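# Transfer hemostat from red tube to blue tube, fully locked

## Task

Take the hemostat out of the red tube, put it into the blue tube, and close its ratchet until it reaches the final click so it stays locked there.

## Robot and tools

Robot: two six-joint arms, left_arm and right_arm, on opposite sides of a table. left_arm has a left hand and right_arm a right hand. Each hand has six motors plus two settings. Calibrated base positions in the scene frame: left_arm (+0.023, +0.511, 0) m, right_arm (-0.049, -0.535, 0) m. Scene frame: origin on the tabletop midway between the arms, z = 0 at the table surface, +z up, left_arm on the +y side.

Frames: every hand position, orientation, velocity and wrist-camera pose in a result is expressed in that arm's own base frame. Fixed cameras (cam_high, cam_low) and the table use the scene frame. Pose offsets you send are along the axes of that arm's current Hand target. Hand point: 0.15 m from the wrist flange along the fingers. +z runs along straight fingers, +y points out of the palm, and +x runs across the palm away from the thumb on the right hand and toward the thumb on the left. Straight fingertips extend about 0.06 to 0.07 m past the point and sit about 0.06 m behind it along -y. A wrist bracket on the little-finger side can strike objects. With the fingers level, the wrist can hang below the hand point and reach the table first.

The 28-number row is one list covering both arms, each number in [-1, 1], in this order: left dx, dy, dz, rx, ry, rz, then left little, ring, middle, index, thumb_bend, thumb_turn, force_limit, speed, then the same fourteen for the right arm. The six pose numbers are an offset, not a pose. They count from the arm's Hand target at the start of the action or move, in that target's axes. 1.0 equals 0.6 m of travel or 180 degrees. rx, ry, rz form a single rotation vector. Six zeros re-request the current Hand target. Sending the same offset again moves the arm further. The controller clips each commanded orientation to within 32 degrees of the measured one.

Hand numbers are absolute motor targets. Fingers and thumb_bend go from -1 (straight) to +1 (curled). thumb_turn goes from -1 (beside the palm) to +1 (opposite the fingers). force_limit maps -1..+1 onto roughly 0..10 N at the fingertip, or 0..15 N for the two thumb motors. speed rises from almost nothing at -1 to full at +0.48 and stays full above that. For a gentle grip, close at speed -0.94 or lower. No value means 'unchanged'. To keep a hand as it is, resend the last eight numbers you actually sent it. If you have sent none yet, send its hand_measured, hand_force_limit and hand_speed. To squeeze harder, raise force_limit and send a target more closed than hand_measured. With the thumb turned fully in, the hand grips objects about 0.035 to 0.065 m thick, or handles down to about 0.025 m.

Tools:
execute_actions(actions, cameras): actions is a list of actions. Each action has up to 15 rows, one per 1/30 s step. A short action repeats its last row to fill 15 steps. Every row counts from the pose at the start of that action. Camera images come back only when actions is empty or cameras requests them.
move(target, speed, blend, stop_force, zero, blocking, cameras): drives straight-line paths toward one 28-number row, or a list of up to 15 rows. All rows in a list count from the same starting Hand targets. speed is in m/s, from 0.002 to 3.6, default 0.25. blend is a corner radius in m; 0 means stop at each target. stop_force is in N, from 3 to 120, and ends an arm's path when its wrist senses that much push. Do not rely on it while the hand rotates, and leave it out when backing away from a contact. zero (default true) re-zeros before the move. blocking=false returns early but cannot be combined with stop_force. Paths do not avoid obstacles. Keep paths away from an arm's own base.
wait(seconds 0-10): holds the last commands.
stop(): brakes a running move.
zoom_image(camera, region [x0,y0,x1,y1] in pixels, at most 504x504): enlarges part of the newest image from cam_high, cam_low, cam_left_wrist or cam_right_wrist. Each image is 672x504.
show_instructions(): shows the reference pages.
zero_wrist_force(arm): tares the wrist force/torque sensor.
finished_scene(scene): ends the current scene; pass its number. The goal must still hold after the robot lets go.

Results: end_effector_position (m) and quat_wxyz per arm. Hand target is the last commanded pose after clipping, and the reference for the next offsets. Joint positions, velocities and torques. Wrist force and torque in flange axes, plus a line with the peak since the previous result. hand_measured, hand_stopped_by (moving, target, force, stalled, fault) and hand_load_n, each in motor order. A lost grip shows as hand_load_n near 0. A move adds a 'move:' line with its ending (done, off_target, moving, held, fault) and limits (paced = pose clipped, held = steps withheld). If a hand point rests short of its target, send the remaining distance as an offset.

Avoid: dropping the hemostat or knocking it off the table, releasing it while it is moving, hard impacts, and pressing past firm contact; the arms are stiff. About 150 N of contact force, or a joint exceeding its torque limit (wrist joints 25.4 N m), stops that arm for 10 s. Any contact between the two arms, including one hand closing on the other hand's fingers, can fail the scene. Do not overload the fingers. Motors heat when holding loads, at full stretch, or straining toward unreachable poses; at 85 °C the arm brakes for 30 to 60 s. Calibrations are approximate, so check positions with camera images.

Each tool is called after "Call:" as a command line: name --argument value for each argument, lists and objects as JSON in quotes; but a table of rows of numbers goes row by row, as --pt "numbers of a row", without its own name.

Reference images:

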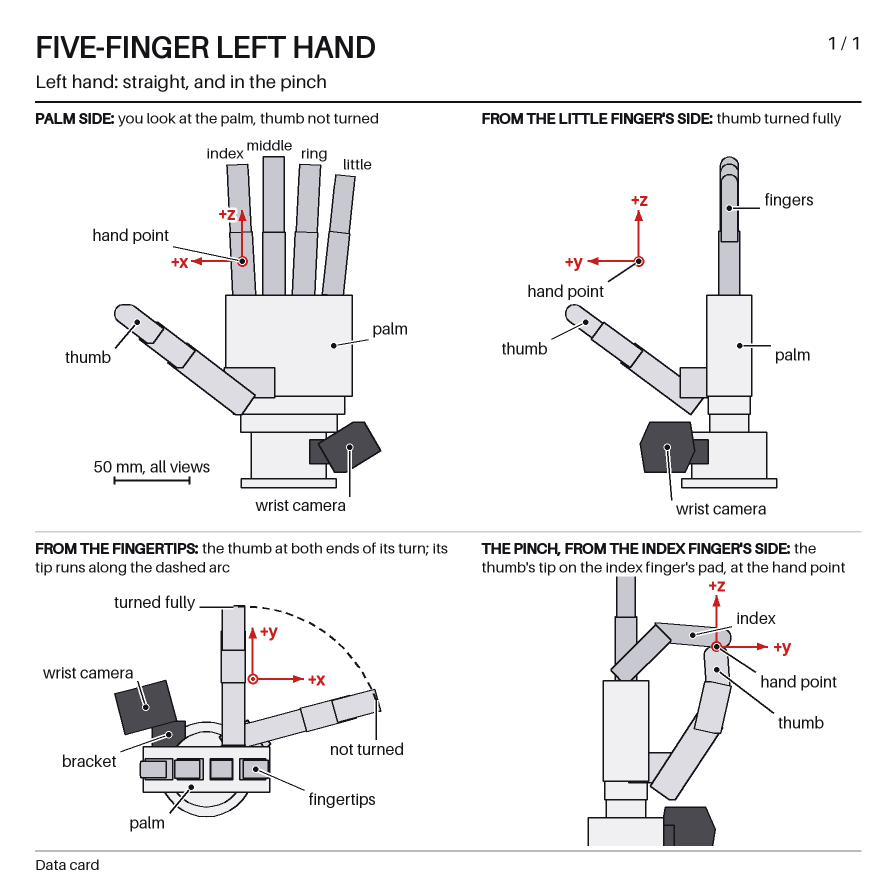

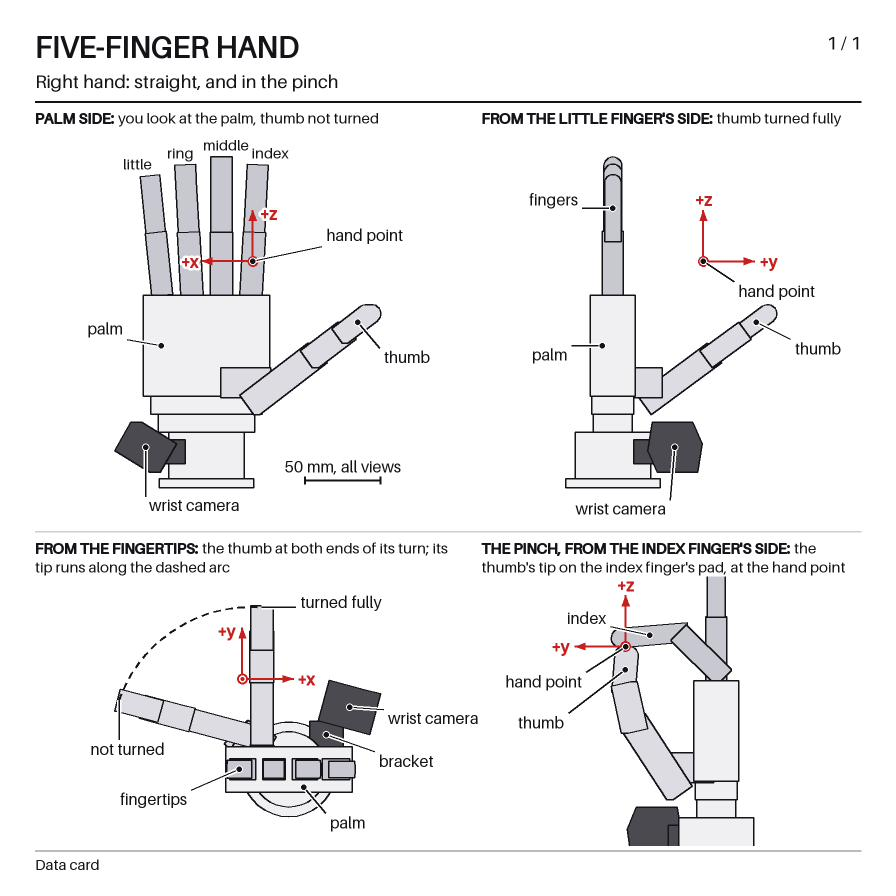

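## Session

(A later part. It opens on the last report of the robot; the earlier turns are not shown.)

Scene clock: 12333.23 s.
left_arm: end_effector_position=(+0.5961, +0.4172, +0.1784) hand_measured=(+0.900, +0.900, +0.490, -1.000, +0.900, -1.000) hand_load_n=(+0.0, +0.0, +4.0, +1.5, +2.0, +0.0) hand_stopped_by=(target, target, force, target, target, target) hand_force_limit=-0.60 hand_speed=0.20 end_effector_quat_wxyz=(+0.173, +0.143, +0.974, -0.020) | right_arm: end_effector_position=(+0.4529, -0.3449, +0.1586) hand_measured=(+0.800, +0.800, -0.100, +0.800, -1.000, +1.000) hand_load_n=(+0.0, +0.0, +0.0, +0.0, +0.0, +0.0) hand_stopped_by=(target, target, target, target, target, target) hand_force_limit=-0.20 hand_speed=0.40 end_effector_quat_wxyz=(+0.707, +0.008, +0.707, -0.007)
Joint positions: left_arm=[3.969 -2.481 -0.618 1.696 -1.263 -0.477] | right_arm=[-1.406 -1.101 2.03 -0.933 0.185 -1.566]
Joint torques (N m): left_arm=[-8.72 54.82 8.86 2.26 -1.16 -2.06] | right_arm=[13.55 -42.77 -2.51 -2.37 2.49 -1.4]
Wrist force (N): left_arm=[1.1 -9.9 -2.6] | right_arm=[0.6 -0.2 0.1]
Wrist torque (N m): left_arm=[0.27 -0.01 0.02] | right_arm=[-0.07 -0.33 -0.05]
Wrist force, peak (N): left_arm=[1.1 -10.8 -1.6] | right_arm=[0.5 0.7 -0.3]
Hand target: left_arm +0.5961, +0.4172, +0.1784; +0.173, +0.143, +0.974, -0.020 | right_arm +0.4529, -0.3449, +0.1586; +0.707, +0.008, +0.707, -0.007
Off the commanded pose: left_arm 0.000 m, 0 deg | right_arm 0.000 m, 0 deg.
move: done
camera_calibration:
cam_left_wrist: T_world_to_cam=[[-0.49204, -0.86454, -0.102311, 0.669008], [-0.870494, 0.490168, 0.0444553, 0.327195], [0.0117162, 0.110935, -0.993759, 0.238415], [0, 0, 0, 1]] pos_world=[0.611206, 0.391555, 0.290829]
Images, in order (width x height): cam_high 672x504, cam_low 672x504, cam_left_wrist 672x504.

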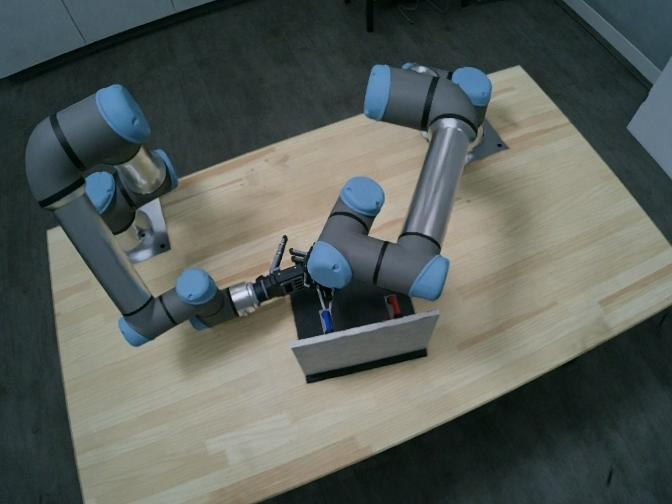

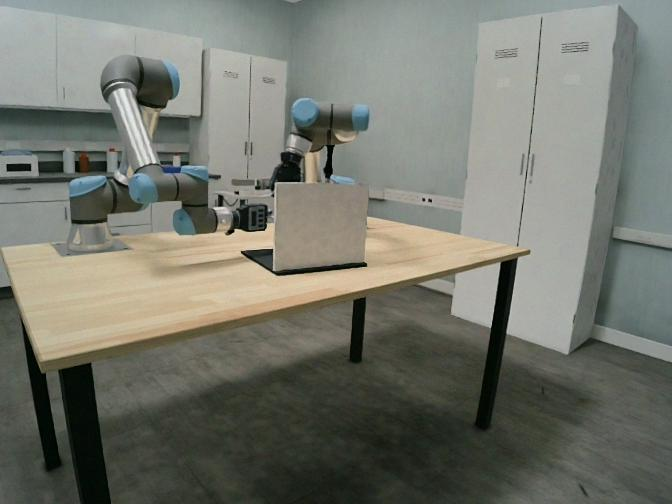

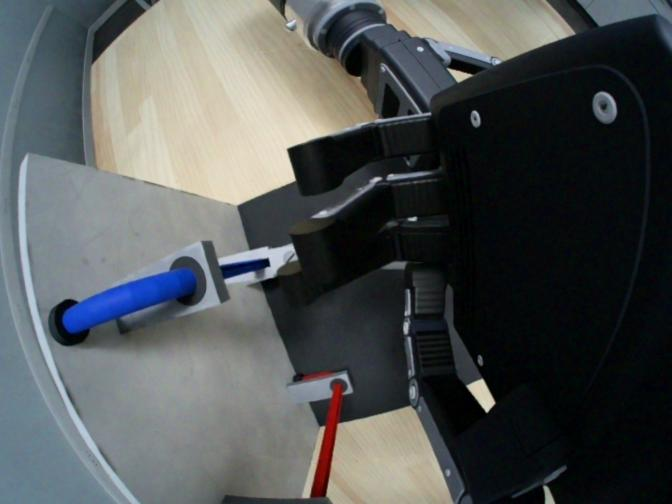

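Call:
move --pt "0 -0.0117 0 0 0 0 0.9 0.9 0.9 -1 0.9 -1 -0.6 0.2 0 0 0 0 0 0 0.8 0.8 -0.1 0.8 -1 1 -0.2 0.4" --pt "0 -0.0117 -0.15 0 0 0 0.9 0.9 0.9 -1 0.9 -1 -0.6 0.2 0 0 0 0 0 0 0.8 0.8 -0.1 0.8 -1 1 -0.2 0.4" --speed 0.05 --cameras '["cam_low", "cam_left_wrist", "cam_high"]'

Call:
zoom_image --camera "cam_low" --region '[235, 182, 290, 232]'

Call:
zoom_image --camera "cam_high" --region '[290, 235, 370, 345]'

Scene clock: 12350.67 s.
left_arm: end_effector_position=(+0.5642, +0.4186, +0.2630) hand_measured=(+0.900, +0.900, +0.490, -1.000, +0.900, -1.000) hand_load_n=(+0.0, +0.0, +4.0, +0.5, +2.0, +0.5) hand_stopped_by=(target, target, force, target, target, target) hand_force_limit=-0.60 hand_speed=0.20 end_effector_quat_wxyz=(+0.173, +0.143, +0.974, -0.020) | right_arm: end_effector_position=(+0.4529, -0.3449, +0.1586) hand_measured=(+0.800, +0.800, -0.100, +0.800, -1.000, +1.000) hand_load_n=(+0.0, +0.0, +0.0, +0.0, +0.0, -0.5) hand_stopped_by=(target, target, target, target, target, target) hand_force_limit=-0.20 hand_speed=0.40 end_effector_quat_wxyz=(+0.707, +0.008, +0.707, -0.007)
Joint positions: left_arm=[4.01 -2.416 -0.523 1.524 -1.256 -0.436] | right_arm=[-1.406 -1.101 2.03 -0.933 0.185 -1.566]
Joint torques (N m): left_arm=[-12.26 42.72 6.61 0.2 1.06 -2.27] | right_arm=[12.47 -41.14 -2.59 -2.34 2.69 -0.26]
Wrist force (N): left_arm=[0.2 -0.2 -1.8] | right_arm=[0.1 -0.2 0.3]
Wrist torque (N m): left_arm=[0.01 -0.07 -0.01] | right_arm=[-0.10 -0.31 -0.08]
Wrist force, peak (N): left_arm=[1.1 -10.2 -2.5] | right_arm=[0.7 0.0 0.4]
Hand target: left_arm +0.5643, +0.4184, +0.2629; +0.173, +0.143, +0.974, -0.020 | right_arm +0.4529, -0.3449, +0.1586; +0.707, +0.008, +0.707, -0.007
Off the commanded pose: left_arm 0.000 m, 0 deg | right_arm 0.000 m, 0 deg.
move: done
camera_calibration:
cam_left_wrist: T_world_to_cam=[[-0.491995, -0.864533, -0.102583, 0.663164], [-0.870517, 0.490134, 0.0443744, 0.295085], [0.0119162, 0.111132, -0.993734, 0.322513], [0, 0, 0, 1]] pos_world=[0.579306, 0.392855, 0.375428]
Images, in order (width x height): cam_high 672x504, cam_low 672x504, cam_left_wrist 672x504.

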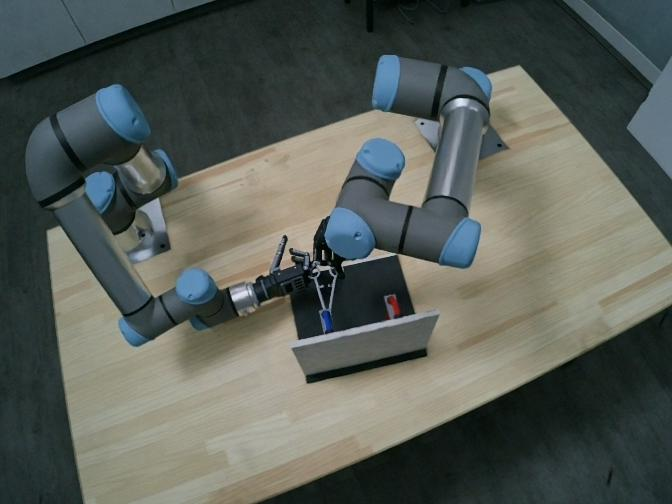

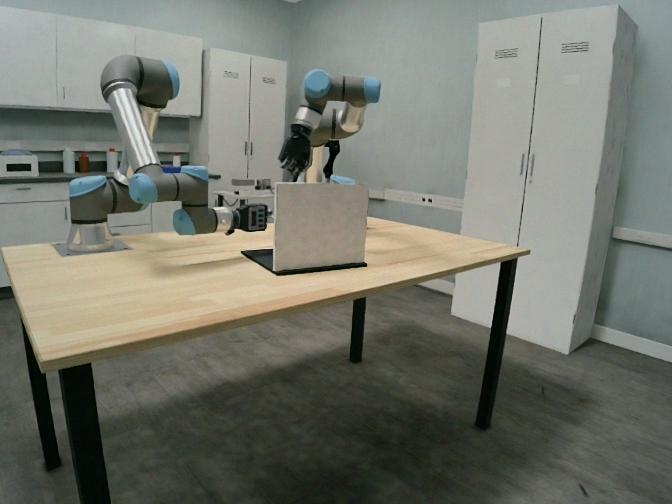

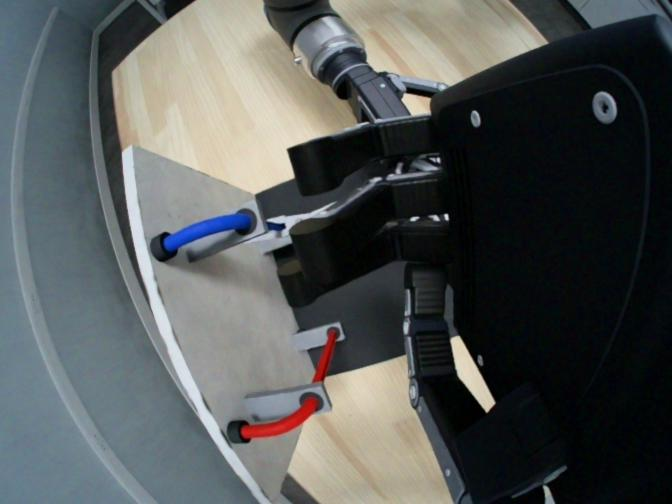

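Scaled by 9.164 from the camera's 672x504 image, which has a finer 960x720 frame.

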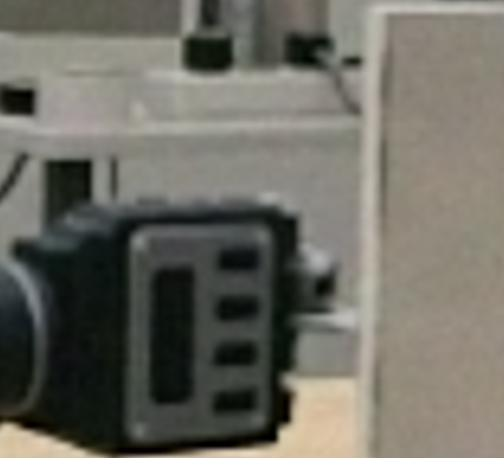

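Scaled by 4.582 from the camera's 672x504 image, which has a finer 960x720 frame.

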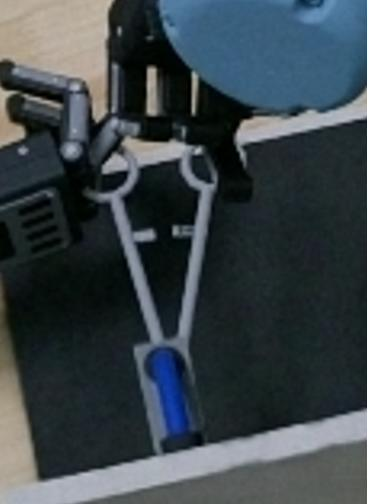

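Call:
move --target '[0.024,-0.0911,0.013,0.0872,0.0872,0.4944,0,0,-0.6,-0.6,0.9,-1,-0.6,-0.2,0,0,0,0,0,0,0.8,0.8,-0.1,0.8,-1,1,-0.2,0.4]' --speed 0.15 --cameras '["cam_left_wrist", "cam_high"]'

Call:
zoom_image --camera "cam_high" --region '[290, 235, 370, 345]'

Call:
zoom_image --camera "cam_left_wrist" --region '[180, 150, 400, 400]'

Scene clock: 12437.27 s.
left_arm: end_effector_position=(+0.5383, +0.3692, +0.2500) hand_measured=(+0.000, +0.000, -0.600, -0.600, +0.900, -1.000) hand_load_n=(+0.0, +0.0, +0.0, +0.0, -0.5, +0.0) hand_stopped_by=(target, target, target, target, target, target) hand_force_limit=-0.60 hand_speed=-0.20 end_effector_quat_wxyz=(-0.003, +0.802, +0.598, +0.004) | right_arm: end_effector_position=(+0.4529, -0.3449, +0.1586) hand_measured=(+0.800, +0.800, -0.100, +0.800, -1.000, +1.000) hand_load_n=(+0.0, +0.0, +0.0, +0.0, +0.0, +0.0) hand_stopped_by=(target, target, target, target, target, target) hand_force_limit=-0.20 hand_speed=0.40 end_effector_quat_wxyz=(+0.707, +0.008, +0.707, -0.007)
Joint positions: left_arm=[4.015 -2.297 -0.793 1.529 -1.575 1.163] | right_arm=[-1.406 -1.101 2.03 -0.933 0.185 -1.566]
Joint torques (N m): left_arm=[-1.56 43.71 19.86 -4.39 1.46 0.93] | right_arm=[10.04 -35.18 -2.83 -2.12 2.51 1.42]
Wrist force (N): left_arm=[-0.1 -0.1 -2.0] | right_arm=[0.0 0.1 0.3]
Wrist torque (N m): left_arm=[0.09 -0.04 0.06] | right_arm=[-0.05 -0.30 -0.08]
Wrist force, peak (N): left_arm=[0.0 -0.1 -2.1] | right_arm=[0.2 0.3 0.6]
Hand target: left_arm +0.5383, +0.3693, +0.2500; -0.003, +0.802, +0.598, +0.004 | right_arm +0.4529, -0.3449, +0.1586; +0.707, +0.008, +0.707, -0.007
Off the commanded pose: left_arm 0.000 m, 0 deg | right_arm 0.000 m, 0 deg.
move: done
camera_calibration:
cam_left_wrist: T_world_to_cam=[[-0.860606, 0.509225, -0.00690113, 0.27371], [0.468142, 0.796365, 0.382944, -0.621071], [0.200501, 0.326333, -0.923746, 0.116937], [0, 0, 0, 1]] pos_world=[0.50286, 0.317058, 0.347744]
Images, in order (width x height): cam_high 672x504, cam_left_wrist 672x504.

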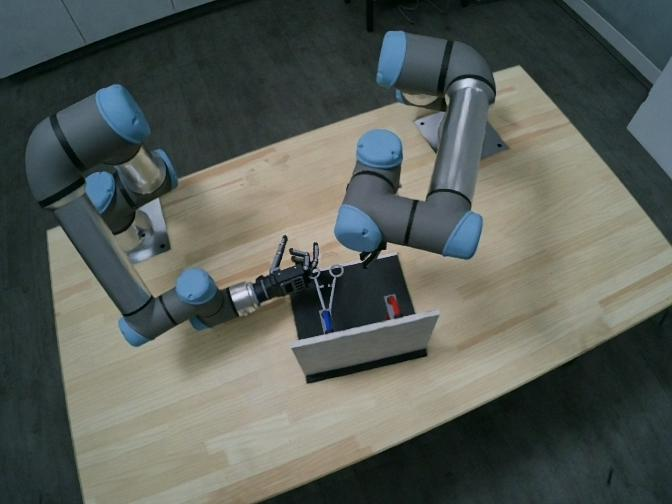

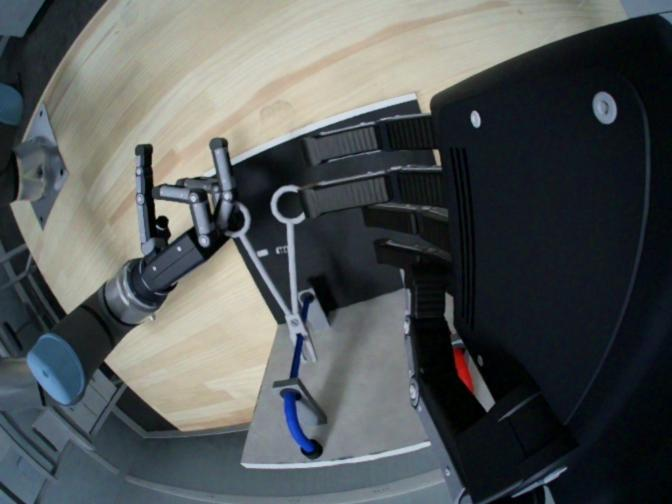

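Scaled by 4.582 from the camera's 672x504 image, which has a finer 960x720 frame.

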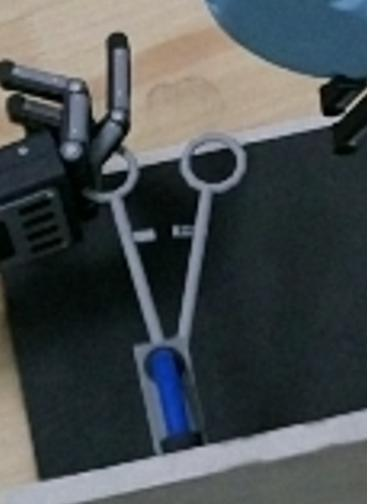

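Scaled by 2.016 from the camera's 672x504 image, which has a finer 960x720 frame.

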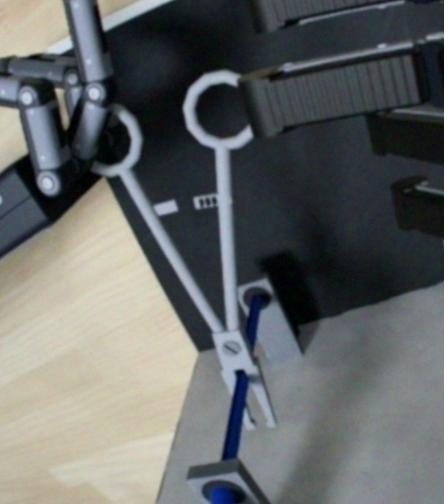

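Call:
move --target '[0,0,0.258,0,0,0,0,0,-0.6,-0.6,0.9,-1,-0.6,-0.2,0,0,0,0,0,0,0.8,0.8,-0.1,0.8,-1,1,-0.2,0.4]' --speed 0.06 --stop_force 5 --cameras '["cam_left_wrist", "cam_high"]'

Call:
zoom_image --camera "cam_high" --region '[290, 235, 370, 345]'

Scene clock: 12467.57 s.
left_arm: end_effector_position=(+0.5388, +0.3709, +0.0952) hand_measured=(+0.000, +0.000, -0.600, -0.600, +0.900, -1.000) hand_load_n=(+0.0, +0.0, +0.0, +0.0, +0.0, +0.0) hand_stopped_by=(target, target, target, target, target, target) hand_force_limit=-0.60 hand_speed=-0.20 end_effector_quat_wxyz=(-0.003, +0.802, +0.598, +0.004) | right_arm: end_effector_position=(+0.4529, -0.3449, +0.1586) hand_measured=(+0.800, +0.800, -0.100, +0.800, -1.000, +1.000) hand_load_n=(+0.0, +0.0, +0.0, +0.0, +0.0, -0.5) hand_stopped_by=(target, target, target, target, target, target) hand_force_limit=-0.20 hand_speed=0.40 end_effector_quat_wxyz=(+0.707, +0.008, +0.707, -0.007)
Joint positions: left_arm=[4.016 -2.357 -1.087 1.883 -1.575 1.164] | right_arm=[-1.406 -1.101 2.03 -0.933 0.185 -1.566]
Joint torques (N m): left_arm=[10.65 54.41 27.3 -1.58 1.61 2.23] | right_arm=[11.18 -31.09 -3.31 -2.15 2.52 1.3]
Wrist force (N): left_arm=[-0.1 -0.2 -1.7] | right_arm=[0.1 0.0 0.2]
Wrist torque (N m): left_arm=[0.04 -0.06 -0.11] | right_arm=[-0.06 -0.31 -0.07]
Wrist force, peak (N): left_arm=[-0.1 -0.2 -2.2] | right_arm=[0.2 0.1 0.6]
Hand target: left_arm +0.5388, +0.3709, +0.0952; -0.003, +0.802, +0.598, +0.004 | right_arm +0.4529, -0.3449, +0.1586; +0.707, +0.008, +0.707, -0.007
Off the commanded pose: left_arm 0.000 m, 0 deg | right_arm 0.000 m, 0 deg.
move: done
camera_calibration:
cam_left_wrist: T_world_to_cam=[[-0.860556, 0.509309, -0.00691437, 0.272157], [0.46824, 0.796359, 0.382836, -0.563406], [0.200488, 0.326214, -0.92379, -0.0266617], [0, 0, 0, 1]] pos_world=[0.503361, 0.318759, 0.192944]
Images, in order (width x height): cam_high 672x504, cam_left_wrist 672x504.

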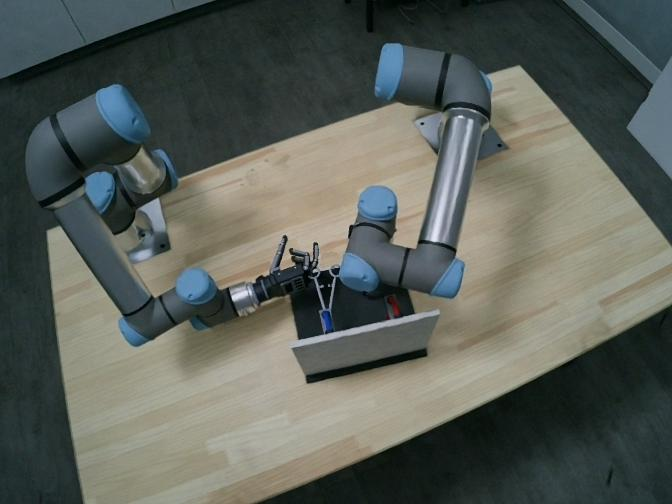

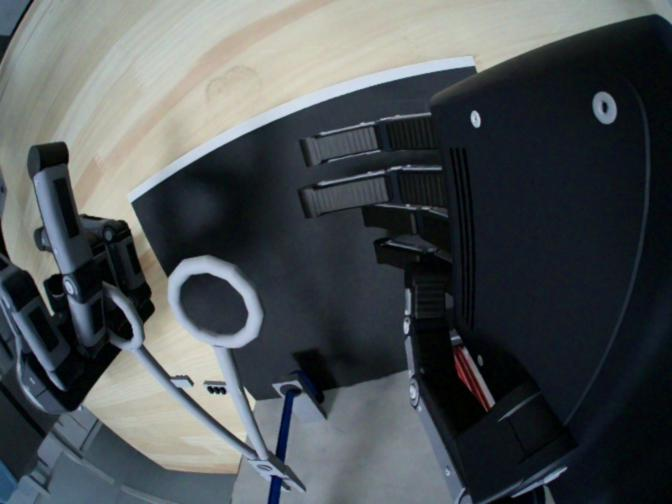

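Scaled by 4.582 from the camera's 672x504 image, which has a finer 960x720 frame.

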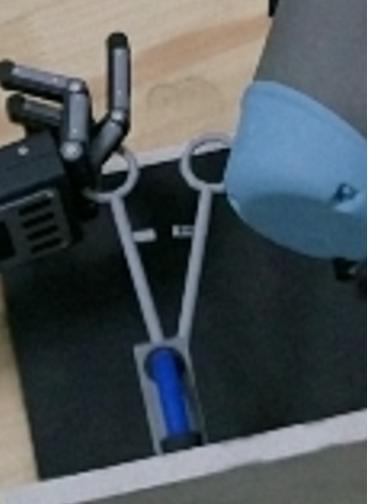

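Call:
move --target '[0,0.085,0.005,0,0,0,0,0,-0.6,-0.6,0.9,-1,-0.6,-0.2,0,0,0,0,0,0,0.8,0.8,-0.1,0.8,-1,1,-0.2,0.4]' --speed 0.04 --stop_force 5 --cameras '["cam_left_wrist", "cam_high"]'

Call:
zoom_image --camera "cam_high" --region '[290, 235, 370, 345]'

Call:
zoom_image --camera "cam_left_wrist" --region '[200, 120, 480, 400]'

Scene clock: 12489.10 s.
left_arm: end_effector_position=(+0.5877, +0.3563, +0.0923) hand_measured=(+0.000, +0.000, -0.600, -0.600, +0.900, -1.000) hand_load_n=(+0.0, +0.0, +0.0, +0.0, +0.0, +0.0) hand_stopped_by=(target, target, target, target, target, target) hand_force_limit=-0.60 hand_speed=-0.20 end_effector_quat_wxyz=(-0.003, +0.802, +0.598, +0.004) | right_arm: end_effector_position=(+0.4529, -0.3449, +0.1586) hand_measured=(+0.800, +0.800, -0.100, +0.800, -1.000, +1.000) hand_load_n=(+0.0, +0.0, +0.0, +0.0, +0.0, +0.0) hand_stopped_by=(target, target, target, target, target, target) hand_force_limit=-0.20 hand_speed=0.40 end_effector_quat_wxyz=(+0.707, +0.008, +0.707, -0.007)
Joint positions: left_arm=[3.938 -2.446 -0.931 1.817 -1.576 1.086] | right_arm=[-1.406 -1.101 2.03 -0.933 0.185 -1.566]
Joint torques (N m): left_arm=[12.48 57.14 5.55 -0.12 -0.98 2.64] | right_arm=[6.61 -26.6 -3.37 -2.11 2.45 1.54]
Wrist force (N): left_arm=[0.1 0.1 -1.7] | right_arm=[0.1 0.0 0.4]
Wrist torque (N m): left_arm=[0.10 -0.05 0.03] | right_arm=[-0.07 -0.30 -0.08]
Wrist force, peak (N): left_arm=[-0.2 0.1 -2.2] | right_arm=[0.3 0.1 0.6]
Hand target: left_arm +0.5877, +0.3563, +0.0923; -0.003, +0.802, +0.598, +0.004 | right_arm +0.4529, -0.3449, +0.1586; +0.707, +0.008, +0.707, -0.007
Off the commanded pose: left_arm 0.000 m, 0 deg | right_arm 0.000 m, 0 deg.
move: done
camera_calibration:
cam_left_wrist: T_world_to_cam=[[-0.860555, 0.50931, -0.00691508, 0.321653], [0.468233, 0.796346, 0.382872, -0.573526], [0.200507, 0.326244, -0.923776, -0.0344966], [0, 0, 0, 1]] pos_world=[0.552261, 0.304159, 0.189944]
Images, in order (width x height): cam_high 672x504, cam_left_wrist 672x504.

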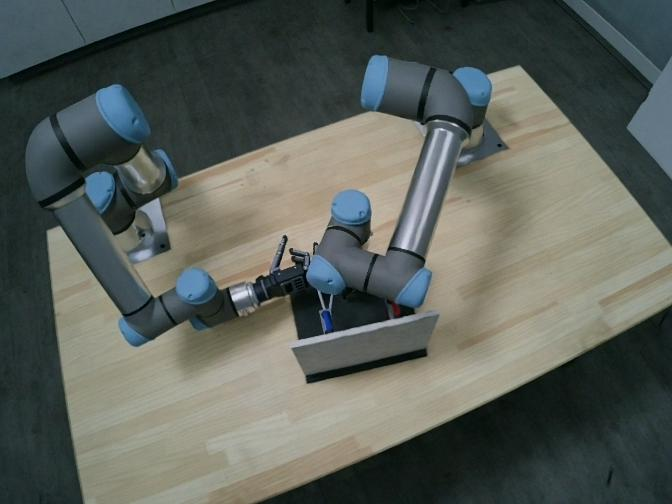

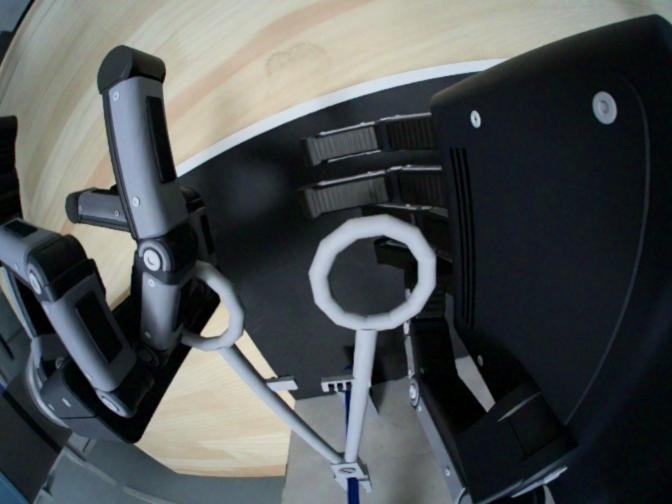

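Scaled by 4.582 from the camera's 672x504 image, which has a finer 960x720 frame.

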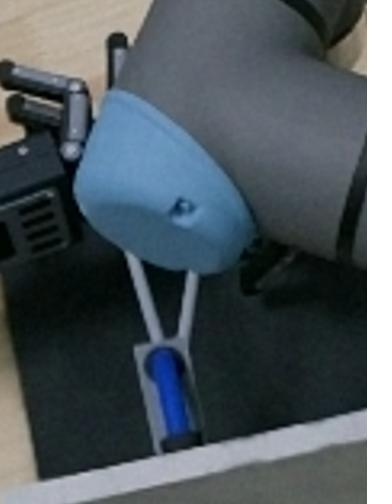

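Scaled by 1.800 from the camera's 672x504 image, which has a finer 960x720 frame.

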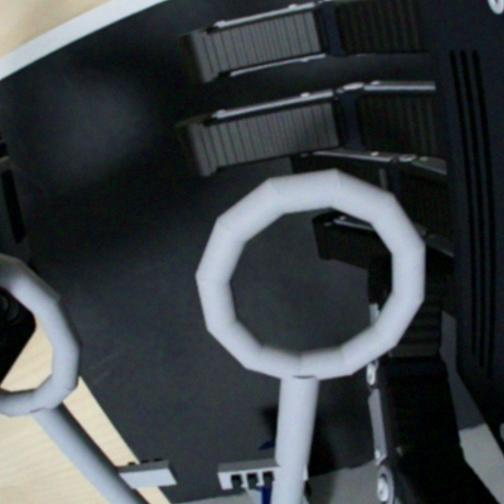

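Call:
move --target '[0,0.03,0,0,0,0,0,0,-0.6,-0.6,0.9,-1,-0.6,-0.2,0,0,0,0,0,0,0.8,0.8,-0.1,0.8,-1,1,-0.2,0.4]' --speed 0.008 --stop_force 5 --cameras '["cam_left_wrist"]'

Call:
zoom_image --camera "cam_left_wrist" --region '[200, 120, 480, 400]'

Scene clock: 12501.10 s.
left_arm: end_effector_position=(+0.6009, +0.3524, +0.0923) hand_measured=(+0.000, +0.000, -0.600, -0.600, +0.900, -1.000) hand_load_n=(+0.5, +0.0, +0.0, +0.0, +0.0, +0.0) hand_stopped_by=(target, target, target, target, target, target) hand_force_limit=-0.60 hand_speed=-0.20 end_effector_quat_wxyz=(-0.003, +0.802, +0.598, +0.004) | right_arm: end_effector_position=(+0.4529, -0.3449, +0.1586) hand_measured=(+0.800, +0.800, -0.100, +0.800, -1.000, +1.000) hand_load_n=(+0.0, +0.0, +0.0, +0.0, +0.0, -0.5) hand_stopped_by=(target, target, target, target, target, target) hand_force_limit=-0.20 hand_speed=0.40 end_effector_quat_wxyz=(+0.707, +0.008, +0.707, -0.007)
Joint positions: left_arm=[3.918 -2.473 -0.882 1.793 -1.576 1.066] | right_arm=[-1.406 -1.101 2.03 -0.933 0.185 -1.566]
Joint torques (N m): left_arm=[10.51 58.89 6.12 0.27 1.71 2.56] | right_arm=[5.88 -23.3 -6.41 -2.14 2.57 1.39]
Wrist force (N): left_arm=[-0.5 -3.8 -1.7] | right_arm=[0.1 0.2 -2.5]
Wrist torque (N m): left_arm=[-0.11 -0.02 0.14] | right_arm=[0.13 -0.23 -0.07]
Wrist force, peak (N): left_arm=[-1.2 -7.9 -1.6] | right_arm=[0.3 0.3 -5.9]
Hand target: left_arm +0.6009, +0.3524, +0.0923; -0.003, +0.802, +0.598, +0.004 (not the last commanded pose) | right_arm +0.4529, -0.3449, +0.1586; +0.707, +0.008, +0.707, -0.007
Off the commanded pose: left_arm 0.004 m, 0 deg | right_arm 0.000 m, 0 deg.
move: contact (left_arm)
camera_calibration:
cam_left_wrist: T_world_to_cam=[[-0.860566, 0.509293, -0.00686807, 0.335001], [0.468216, 0.796321, 0.382945, -0.576598], [0.200501, 0.326334, -0.923746, -0.0358994], [0, 0, 0, 1]] pos_world=[0.565461, 0.300259, 0.189944]
Images, in order (width x height): cam_left_wrist 672x504.

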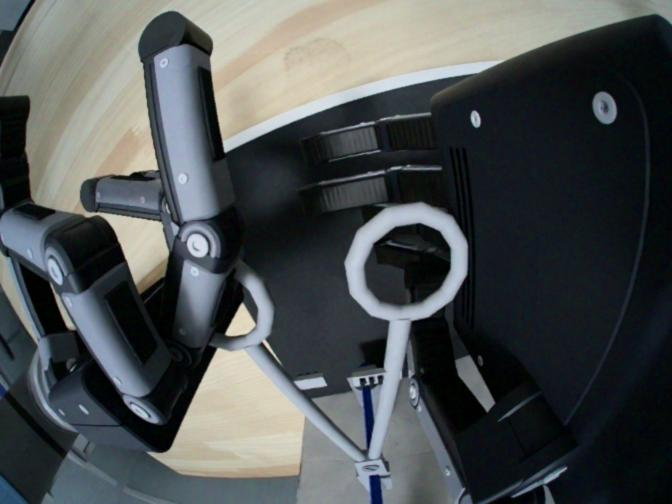

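Scaled by 1.800 from the camera's 672x504 image, which has a finer 960x720 frame.

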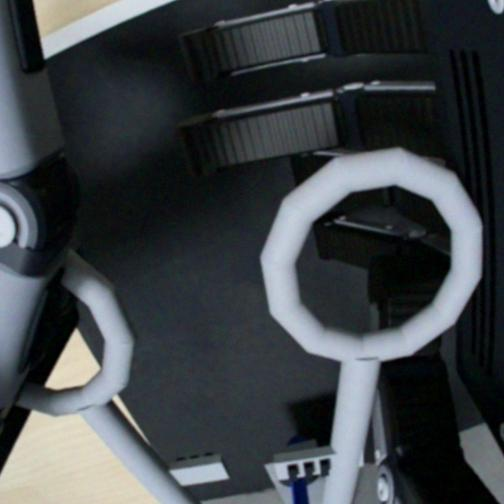

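Call:
move --target '[0,0.04,0,0,0,0,0,0,-0.6,-0.6,0.9,-1,-0.6,-0.2,0,0,0,0,0,0,0.8,0.8,-0.1,0.8,-1,1,-0.2,0.4]' --speed 0.006 --stop_force 20 --cameras '["cam_left_wrist"]'

Call:
zoom_image --camera "cam_left_wrist" --region '[290, 330, 430, 420]'

Scene clock: 12512.57 s.
left_arm: end_effector_position=(+0.6123, +0.3491, +0.0922) hand_measured=(+0.000, +0.000, -0.600, -0.600, +0.900, -1.000) hand_load_n=(+0.0, +0.0, +0.0, +0.0, -1.0, +0.5) hand_stopped_by=(target, target, target, target, target, target) hand_force_limit=-0.60 hand_speed=-0.20 end_effector_quat_wxyz=(-0.003, +0.802, +0.598, +0.004) | right_arm: end_effector_position=(+0.4529, -0.3449, +0.1586) hand_measured=(+0.800, +0.800, -0.100, +0.800, -1.000, +1.000) hand_load_n=(+0.0, +0.0, +0.0, +0.0, +0.0, +0.0) hand_stopped_by=(target, target, target, target, target, target) hand_force_limit=-0.20 hand_speed=0.40 end_effector_quat_wxyz=(+0.707, +0.008, +0.707, -0.007)
Joint positions: left_arm=[3.902 -2.498 -0.835 1.772 -1.576 1.05] | right_arm=[-1.406 -1.101 2.03 -0.933 0.185 -1.566]
Joint torques (N m): left_arm=[5.04 58.62 8.08 1.58 3.7 3.11] | right_arm=[3.85 -20.79 -22.07 -2.11 2.31 1.4]
Wrist force (N): left_arm=[-0.6 -19.0 -2.2] | right_arm=[0.3 2.6 -11.5]
Wrist torque (N m): left_arm=[-0.93 0.02 0.03] | right_arm=[0.76 0.05 0.01]
Wrist force, peak (N): left_arm=[-0.8 -25.9 -1.9] | right_arm=[0.1 3.8 -17.7]
Hand target: left_arm +0.6123, +0.3491, +0.0922; -0.003, +0.802, +0.598, +0.004 (not the last commanded pose) | right_arm +0.4529, -0.3449, +0.1586; +0.707, +0.008, +0.707, -0.007
Off the commanded pose: left_arm 0.012 m, 0 deg | right_arm 0.000 m, 0 deg.
move: contact (left_arm)
camera_calibration:
cam_left_wrist: T_world_to_cam=[[-0.8606, 0.509237, -0.00670921, 0.346549], [0.468235, 0.796351, 0.382859, -0.579232], [0.200309, 0.326347, -0.923783, -0.0369614], [0, 0, 0, 1]] pos_world=[0.576861, 0.296858, 0.189945]
Images, in order (width x height): cam_left_wrist 672x504.

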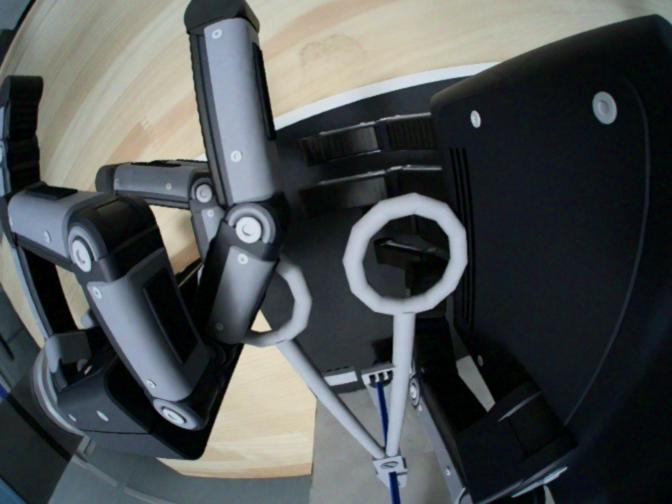

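Scaled by 3.600 from the camera's 672x504 image, which has a finer 960x720 frame.

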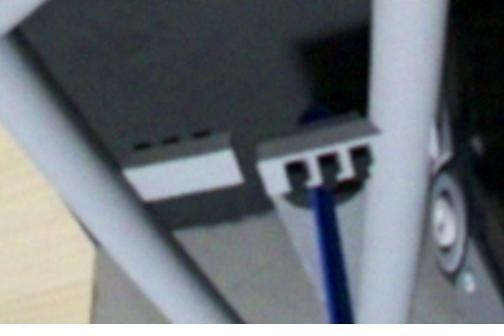

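Call:
move --target '[0,0.03,0,0,0,0,0,0,-0.6,-0.6,0.9,-1,-0.6,-0.2,0,0,0,0,0,0,0.8,0.8,-0.1,0.8,-1,1,-0.2,0.4]' --speed 0.005 --stop_force 18 --cameras '["cam_left_wrist"]'

Call:
zoom_image --camera "cam_left_wrist" --region '[290, 330, 430, 420]'

Scene clock: 12522.40 s.
left_arm: end_effector_position=(+0.6138, +0.3487, +0.0923) hand_measured=(+0.000, +0.000, -0.600, -0.600, +0.900, -1.000) hand_load_n=(+0.0, +0.0, +0.0, +0.0, -3.0, +1.0) hand_stopped_by=(target, target, target, target, target, target) hand_force_limit=-0.60 hand_speed=-0.20 end_effector_quat_wxyz=(-0.003, +0.802, +0.598, +0.004) | right_arm: end_effector_position=(+0.4529, -0.3449, +0.1586) hand_measured=(+0.800, +0.800, -0.100, +0.800, -1.000, +1.000) hand_load_n=(+0.0, +0.0, +0.0, +0.0, +0.0, +0.0) hand_stopped_by=(target, target, target, target, target, target) hand_force_limit=-0.20 hand_speed=0.40 end_effector_quat_wxyz=(+0.707, +0.008, +0.707, -0.007)
Joint positions: left_arm=[3.899 -2.501 -0.829 1.769 -1.576 1.047] | right_arm=[-1.406 -1.101 2.03 -0.933 0.185 -1.566]
Joint torques (N m): left_arm=[-3.6 59.62 9.93 3.45 7.65 3.63] | right_arm=[3.13 -23.63 -21.7 -2.22 2.54 1.23]
Wrist force (N): left_arm=[-1.0 -36.4 -2.0] | right_arm=[0.5 5.5 -24.7]
Wrist torque (N m): left_arm=[-1.52 0.02 -0.10] | right_arm=[1.71 0.43 0.10]
Wrist force, peak (N): left_arm=[-1.9 -40.8 -1.8] | right_arm=[0.3 5.7 -28.4]
Hand target: left_arm +0.6138, +0.3487, +0.0923; -0.003, +0.802, +0.598, +0.004 (not the last commanded pose) | right_arm +0.4529, -0.3449, +0.1586; +0.707, +0.008, +0.707, -0.007
Off the commanded pose: left_arm 0.017 m, 0 deg | right_arm 0.000 m, 0 deg.
move: contact (left_arm)
camera_calibration:
cam_left_wrist: T_world_to_cam=[[-0.860668, 0.509124, -0.00661583, 0.348049], [0.468154, 0.796385, 0.382888, -0.579702], [0.200206, 0.326442, -0.923771, -0.0370422], [0, 0, 0, 1]] pos_world=[0.57836, 0.296558, 0.190045]
Images, in order (width x height): cam_left_wrist 672x504.

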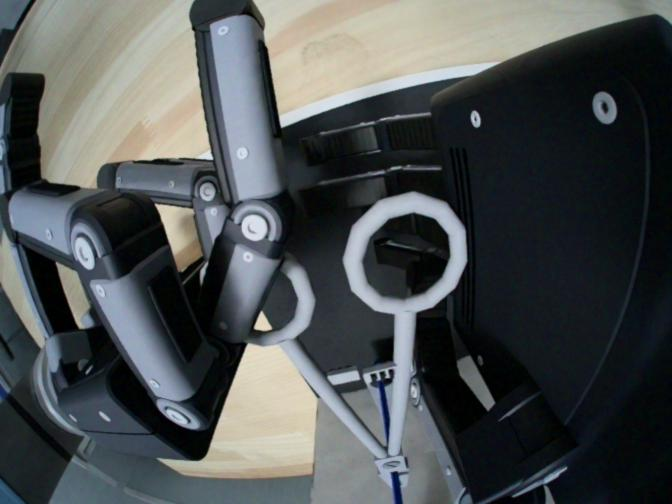

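Scaled by 3.600 from the camera's 672x504 image, which has a finer 960x720 frame.

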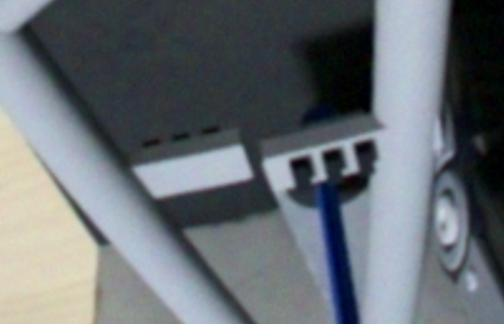

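Call:
move --target '[0,0.03,0,0,0,0,0,0,-0.6,-0.6,0.9,-1,-0.6,-0.2,0,0,0,0,0,0,0.8,0.8,-0.1,0.8,-1,1,-0.2,0.4]' --speed 0.005 --stop_force 15 --cameras '["cam_left_wrist"]'

Call:
zoom_image --camera "cam_left_wrist" --region '[290, 330, 430, 420]'

Scene clock: 12531.20 s.
left_arm: end_effector_position=(+0.6152, +0.3483, +0.0923) hand_measured=(+0.000, +0.000, -0.600, -0.600, +0.902, -1.000) hand_load_n=(+0.0, +0.0, +0.0, +0.0, -4.0, +1.5) hand_stopped_by=(target, target, target, target, target, target) hand_force_limit=-0.60 hand_speed=-0.20 end_effector_quat_wxyz=(-0.003, +0.802, +0.598, +0.004) | right_arm: end_effector_position=(+0.4529, -0.3449, +0.1586) hand_measured=(+0.800, +0.800, -0.100, +0.800, -1.000, +1.000) hand_load_n=(+0.0, +0.0, +0.0, +0.0, +0.0, +0.0) hand_stopped_by=(target, target, target, target, target, target) hand_force_limit=-0.20 hand_speed=0.40 end_effector_quat_wxyz=(+0.707, +0.008, +0.707, -0.007)
Joint positions: left_arm=[3.897 -2.504 -0.822 1.765 -1.576 1.045] | right_arm=[-1.406 -1.101 2.03 -0.933 0.185 -1.566]
Joint torques (N m): left_arm=[-10.86 59.98 12.79 5.23 10.9 4.15] | right_arm=[2.33 -21.33 -21.16 -1.7 2.57 1.08]
Wrist force (N): left_arm=[-1.2 -50.1 -2.1] | right_arm=[0.3 7.0 -34.8]
Wrist torque (N m): left_arm=[-1.88 -0.02 -0.32] | right_arm=[2.38 0.78 0.12]
Wrist force, peak (N): left_arm=[-1.8 -55.2 -1.6] | right_arm=[0.5 7.5 -38.9]
Hand target: left_arm +0.6152, +0.3483, +0.0923; -0.003, +0.802, +0.598, +0.004 (not the last commanded pose) | right_arm +0.4529, -0.3449, +0.1586; +0.707, +0.008, +0.707, -0.007
Off the commanded pose: left_arm 0.016 m, 0 deg | right_arm 0.000 m, 0 deg.
move: contact (left_arm)
camera_calibration:
cam_left_wrist: T_world_to_cam=[[-0.86075, 0.508986, -0.00658844, 0.349626], [0.468053, 0.796483, 0.382808, -0.58004], [0.200091, 0.326418, -0.923805, -0.0371315], [0, 0, 0, 1]] pos_world=[0.57986, 0.296158, 0.190045]
Images, in order (width x height): cam_left_wrist 672x504.

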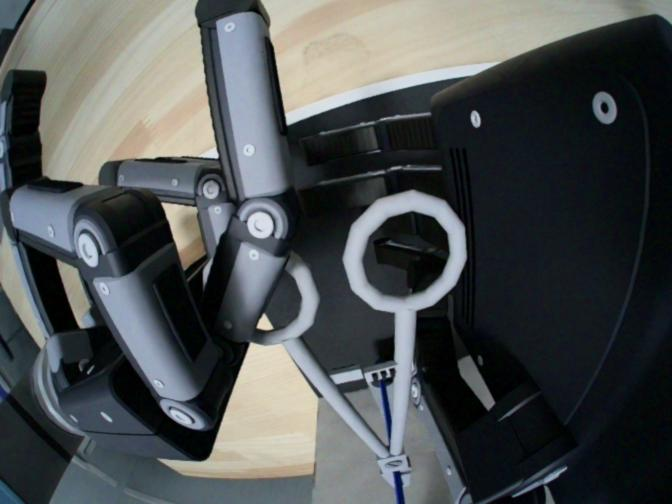

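Scaled by 3.600 from the camera's 672x504 image, which has a finer 960x720 frame.

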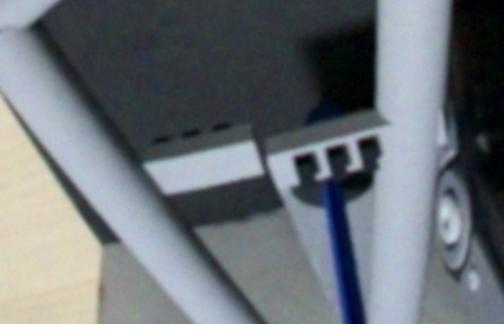

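Call:
move --target '[0,-0.0167,0,0,0,0,0,0,-0.6,-0.6,0.9,-1,-0.6,-0.2,0,0,0,0,0,0,0.8,0.8,-0.1,0.8,-1,1,-0.2,0.4]' --speed 0.01 --cameras '["cam_left_wrist"]'

Call:
zoom_image --camera "cam_left_wrist" --region '[270, 330, 410, 420]'

Scene clock: 12556.07 s.
left_arm: end_effector_position=(+0.6055, +0.3512, +0.0922) hand_measured=(+0.000, +0.000, -0.600, -0.600, +0.900, -1.000) hand_load_n=(+0.5, +0.0, +0.0, +0.0, +0.0, +0.0) hand_stopped_by=(target, target, target, target, target, target) hand_force_limit=-0.60 hand_speed=-0.20 end_effector_quat_wxyz=(-0.003, +0.802, +0.598, +0.004) | right_arm: end_effector_position=(+0.4529, -0.3449, +0.1586) hand_measured=(+0.800, +0.800, -0.100, +0.800, -1.000, +1.000) hand_load_n=(+0.0, +0.0, +0.0, +0.0, +0.0, +0.0) hand_stopped_by=(target, target, target, target, target, target) hand_force_limit=-0.20 hand_speed=0.40 end_effector_quat_wxyz=(+0.707, +0.008, +0.707, -0.007)
Joint positions: left_arm=[3.911 -2.483 -0.862 1.784 -1.576 1.059] | right_arm=[-1.406 -1.101 2.03 -0.933 0.185 -1.566]
Joint torques (N m): left_arm=[-0.95 47.47 26.61 -2.13 -1.3 0.69] | right_arm=[1.46 -21.66 -22.09 -1.8 2.53 1.04]
Wrist force (N): left_arm=[-0.9 -0.2 -1.4] | right_arm=[0.2 -0.3 0.4]
Wrist torque (N m): left_arm=[0.05 0.09 -0.08] | right_arm=[-0.09 -0.33 -0.07]
Wrist force, peak (N): left_arm=[-1.4 -50.4 -2.0] | right_arm=[0.3 7.0 -35.0]
Hand target: left_arm +0.6056, +0.3512, +0.0923; -0.003, +0.802, +0.598, +0.004 | right_arm +0.4529, -0.3449, +0.1586; +0.707, +0.008, +0.707, -0.007
Off the commanded pose: left_arm 0.000 m, 0 deg | right_arm 0.000 m, 0 deg.
move: done
camera_calibration:
cam_left_wrist: T_world_to_cam=[[-0.860767, 0.508958, -0.00650899, 0.339804], [0.468062, 0.796498, 0.382764, -0.577773], [0.199995, 0.326424, -0.923823, -0.0361732], [0, 0, 0, 1]] pos_world=[0.57016, 0.299058, 0.189945]
Images, in order (width x height): cam_left_wrist 672x504.

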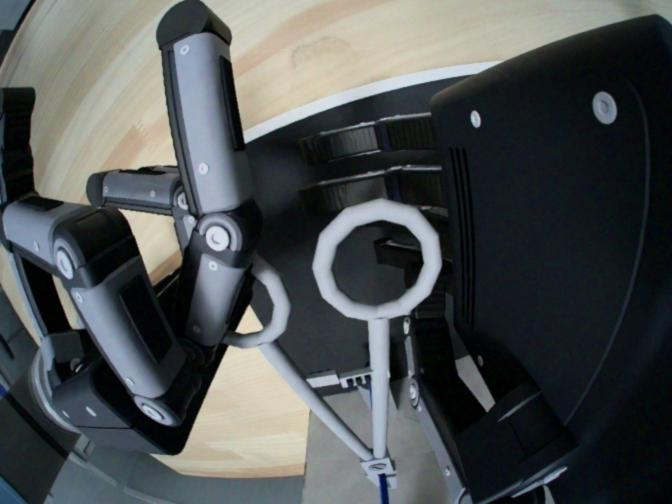

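Scaled by 3.600 from the camera's 672x504 image, which has a finer 960x720 frame.

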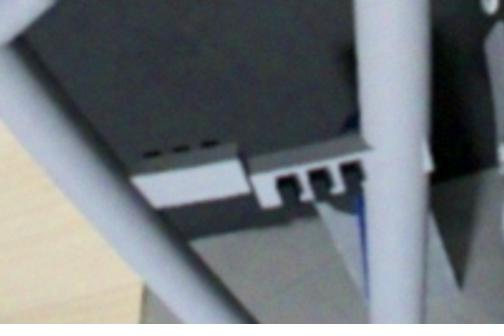

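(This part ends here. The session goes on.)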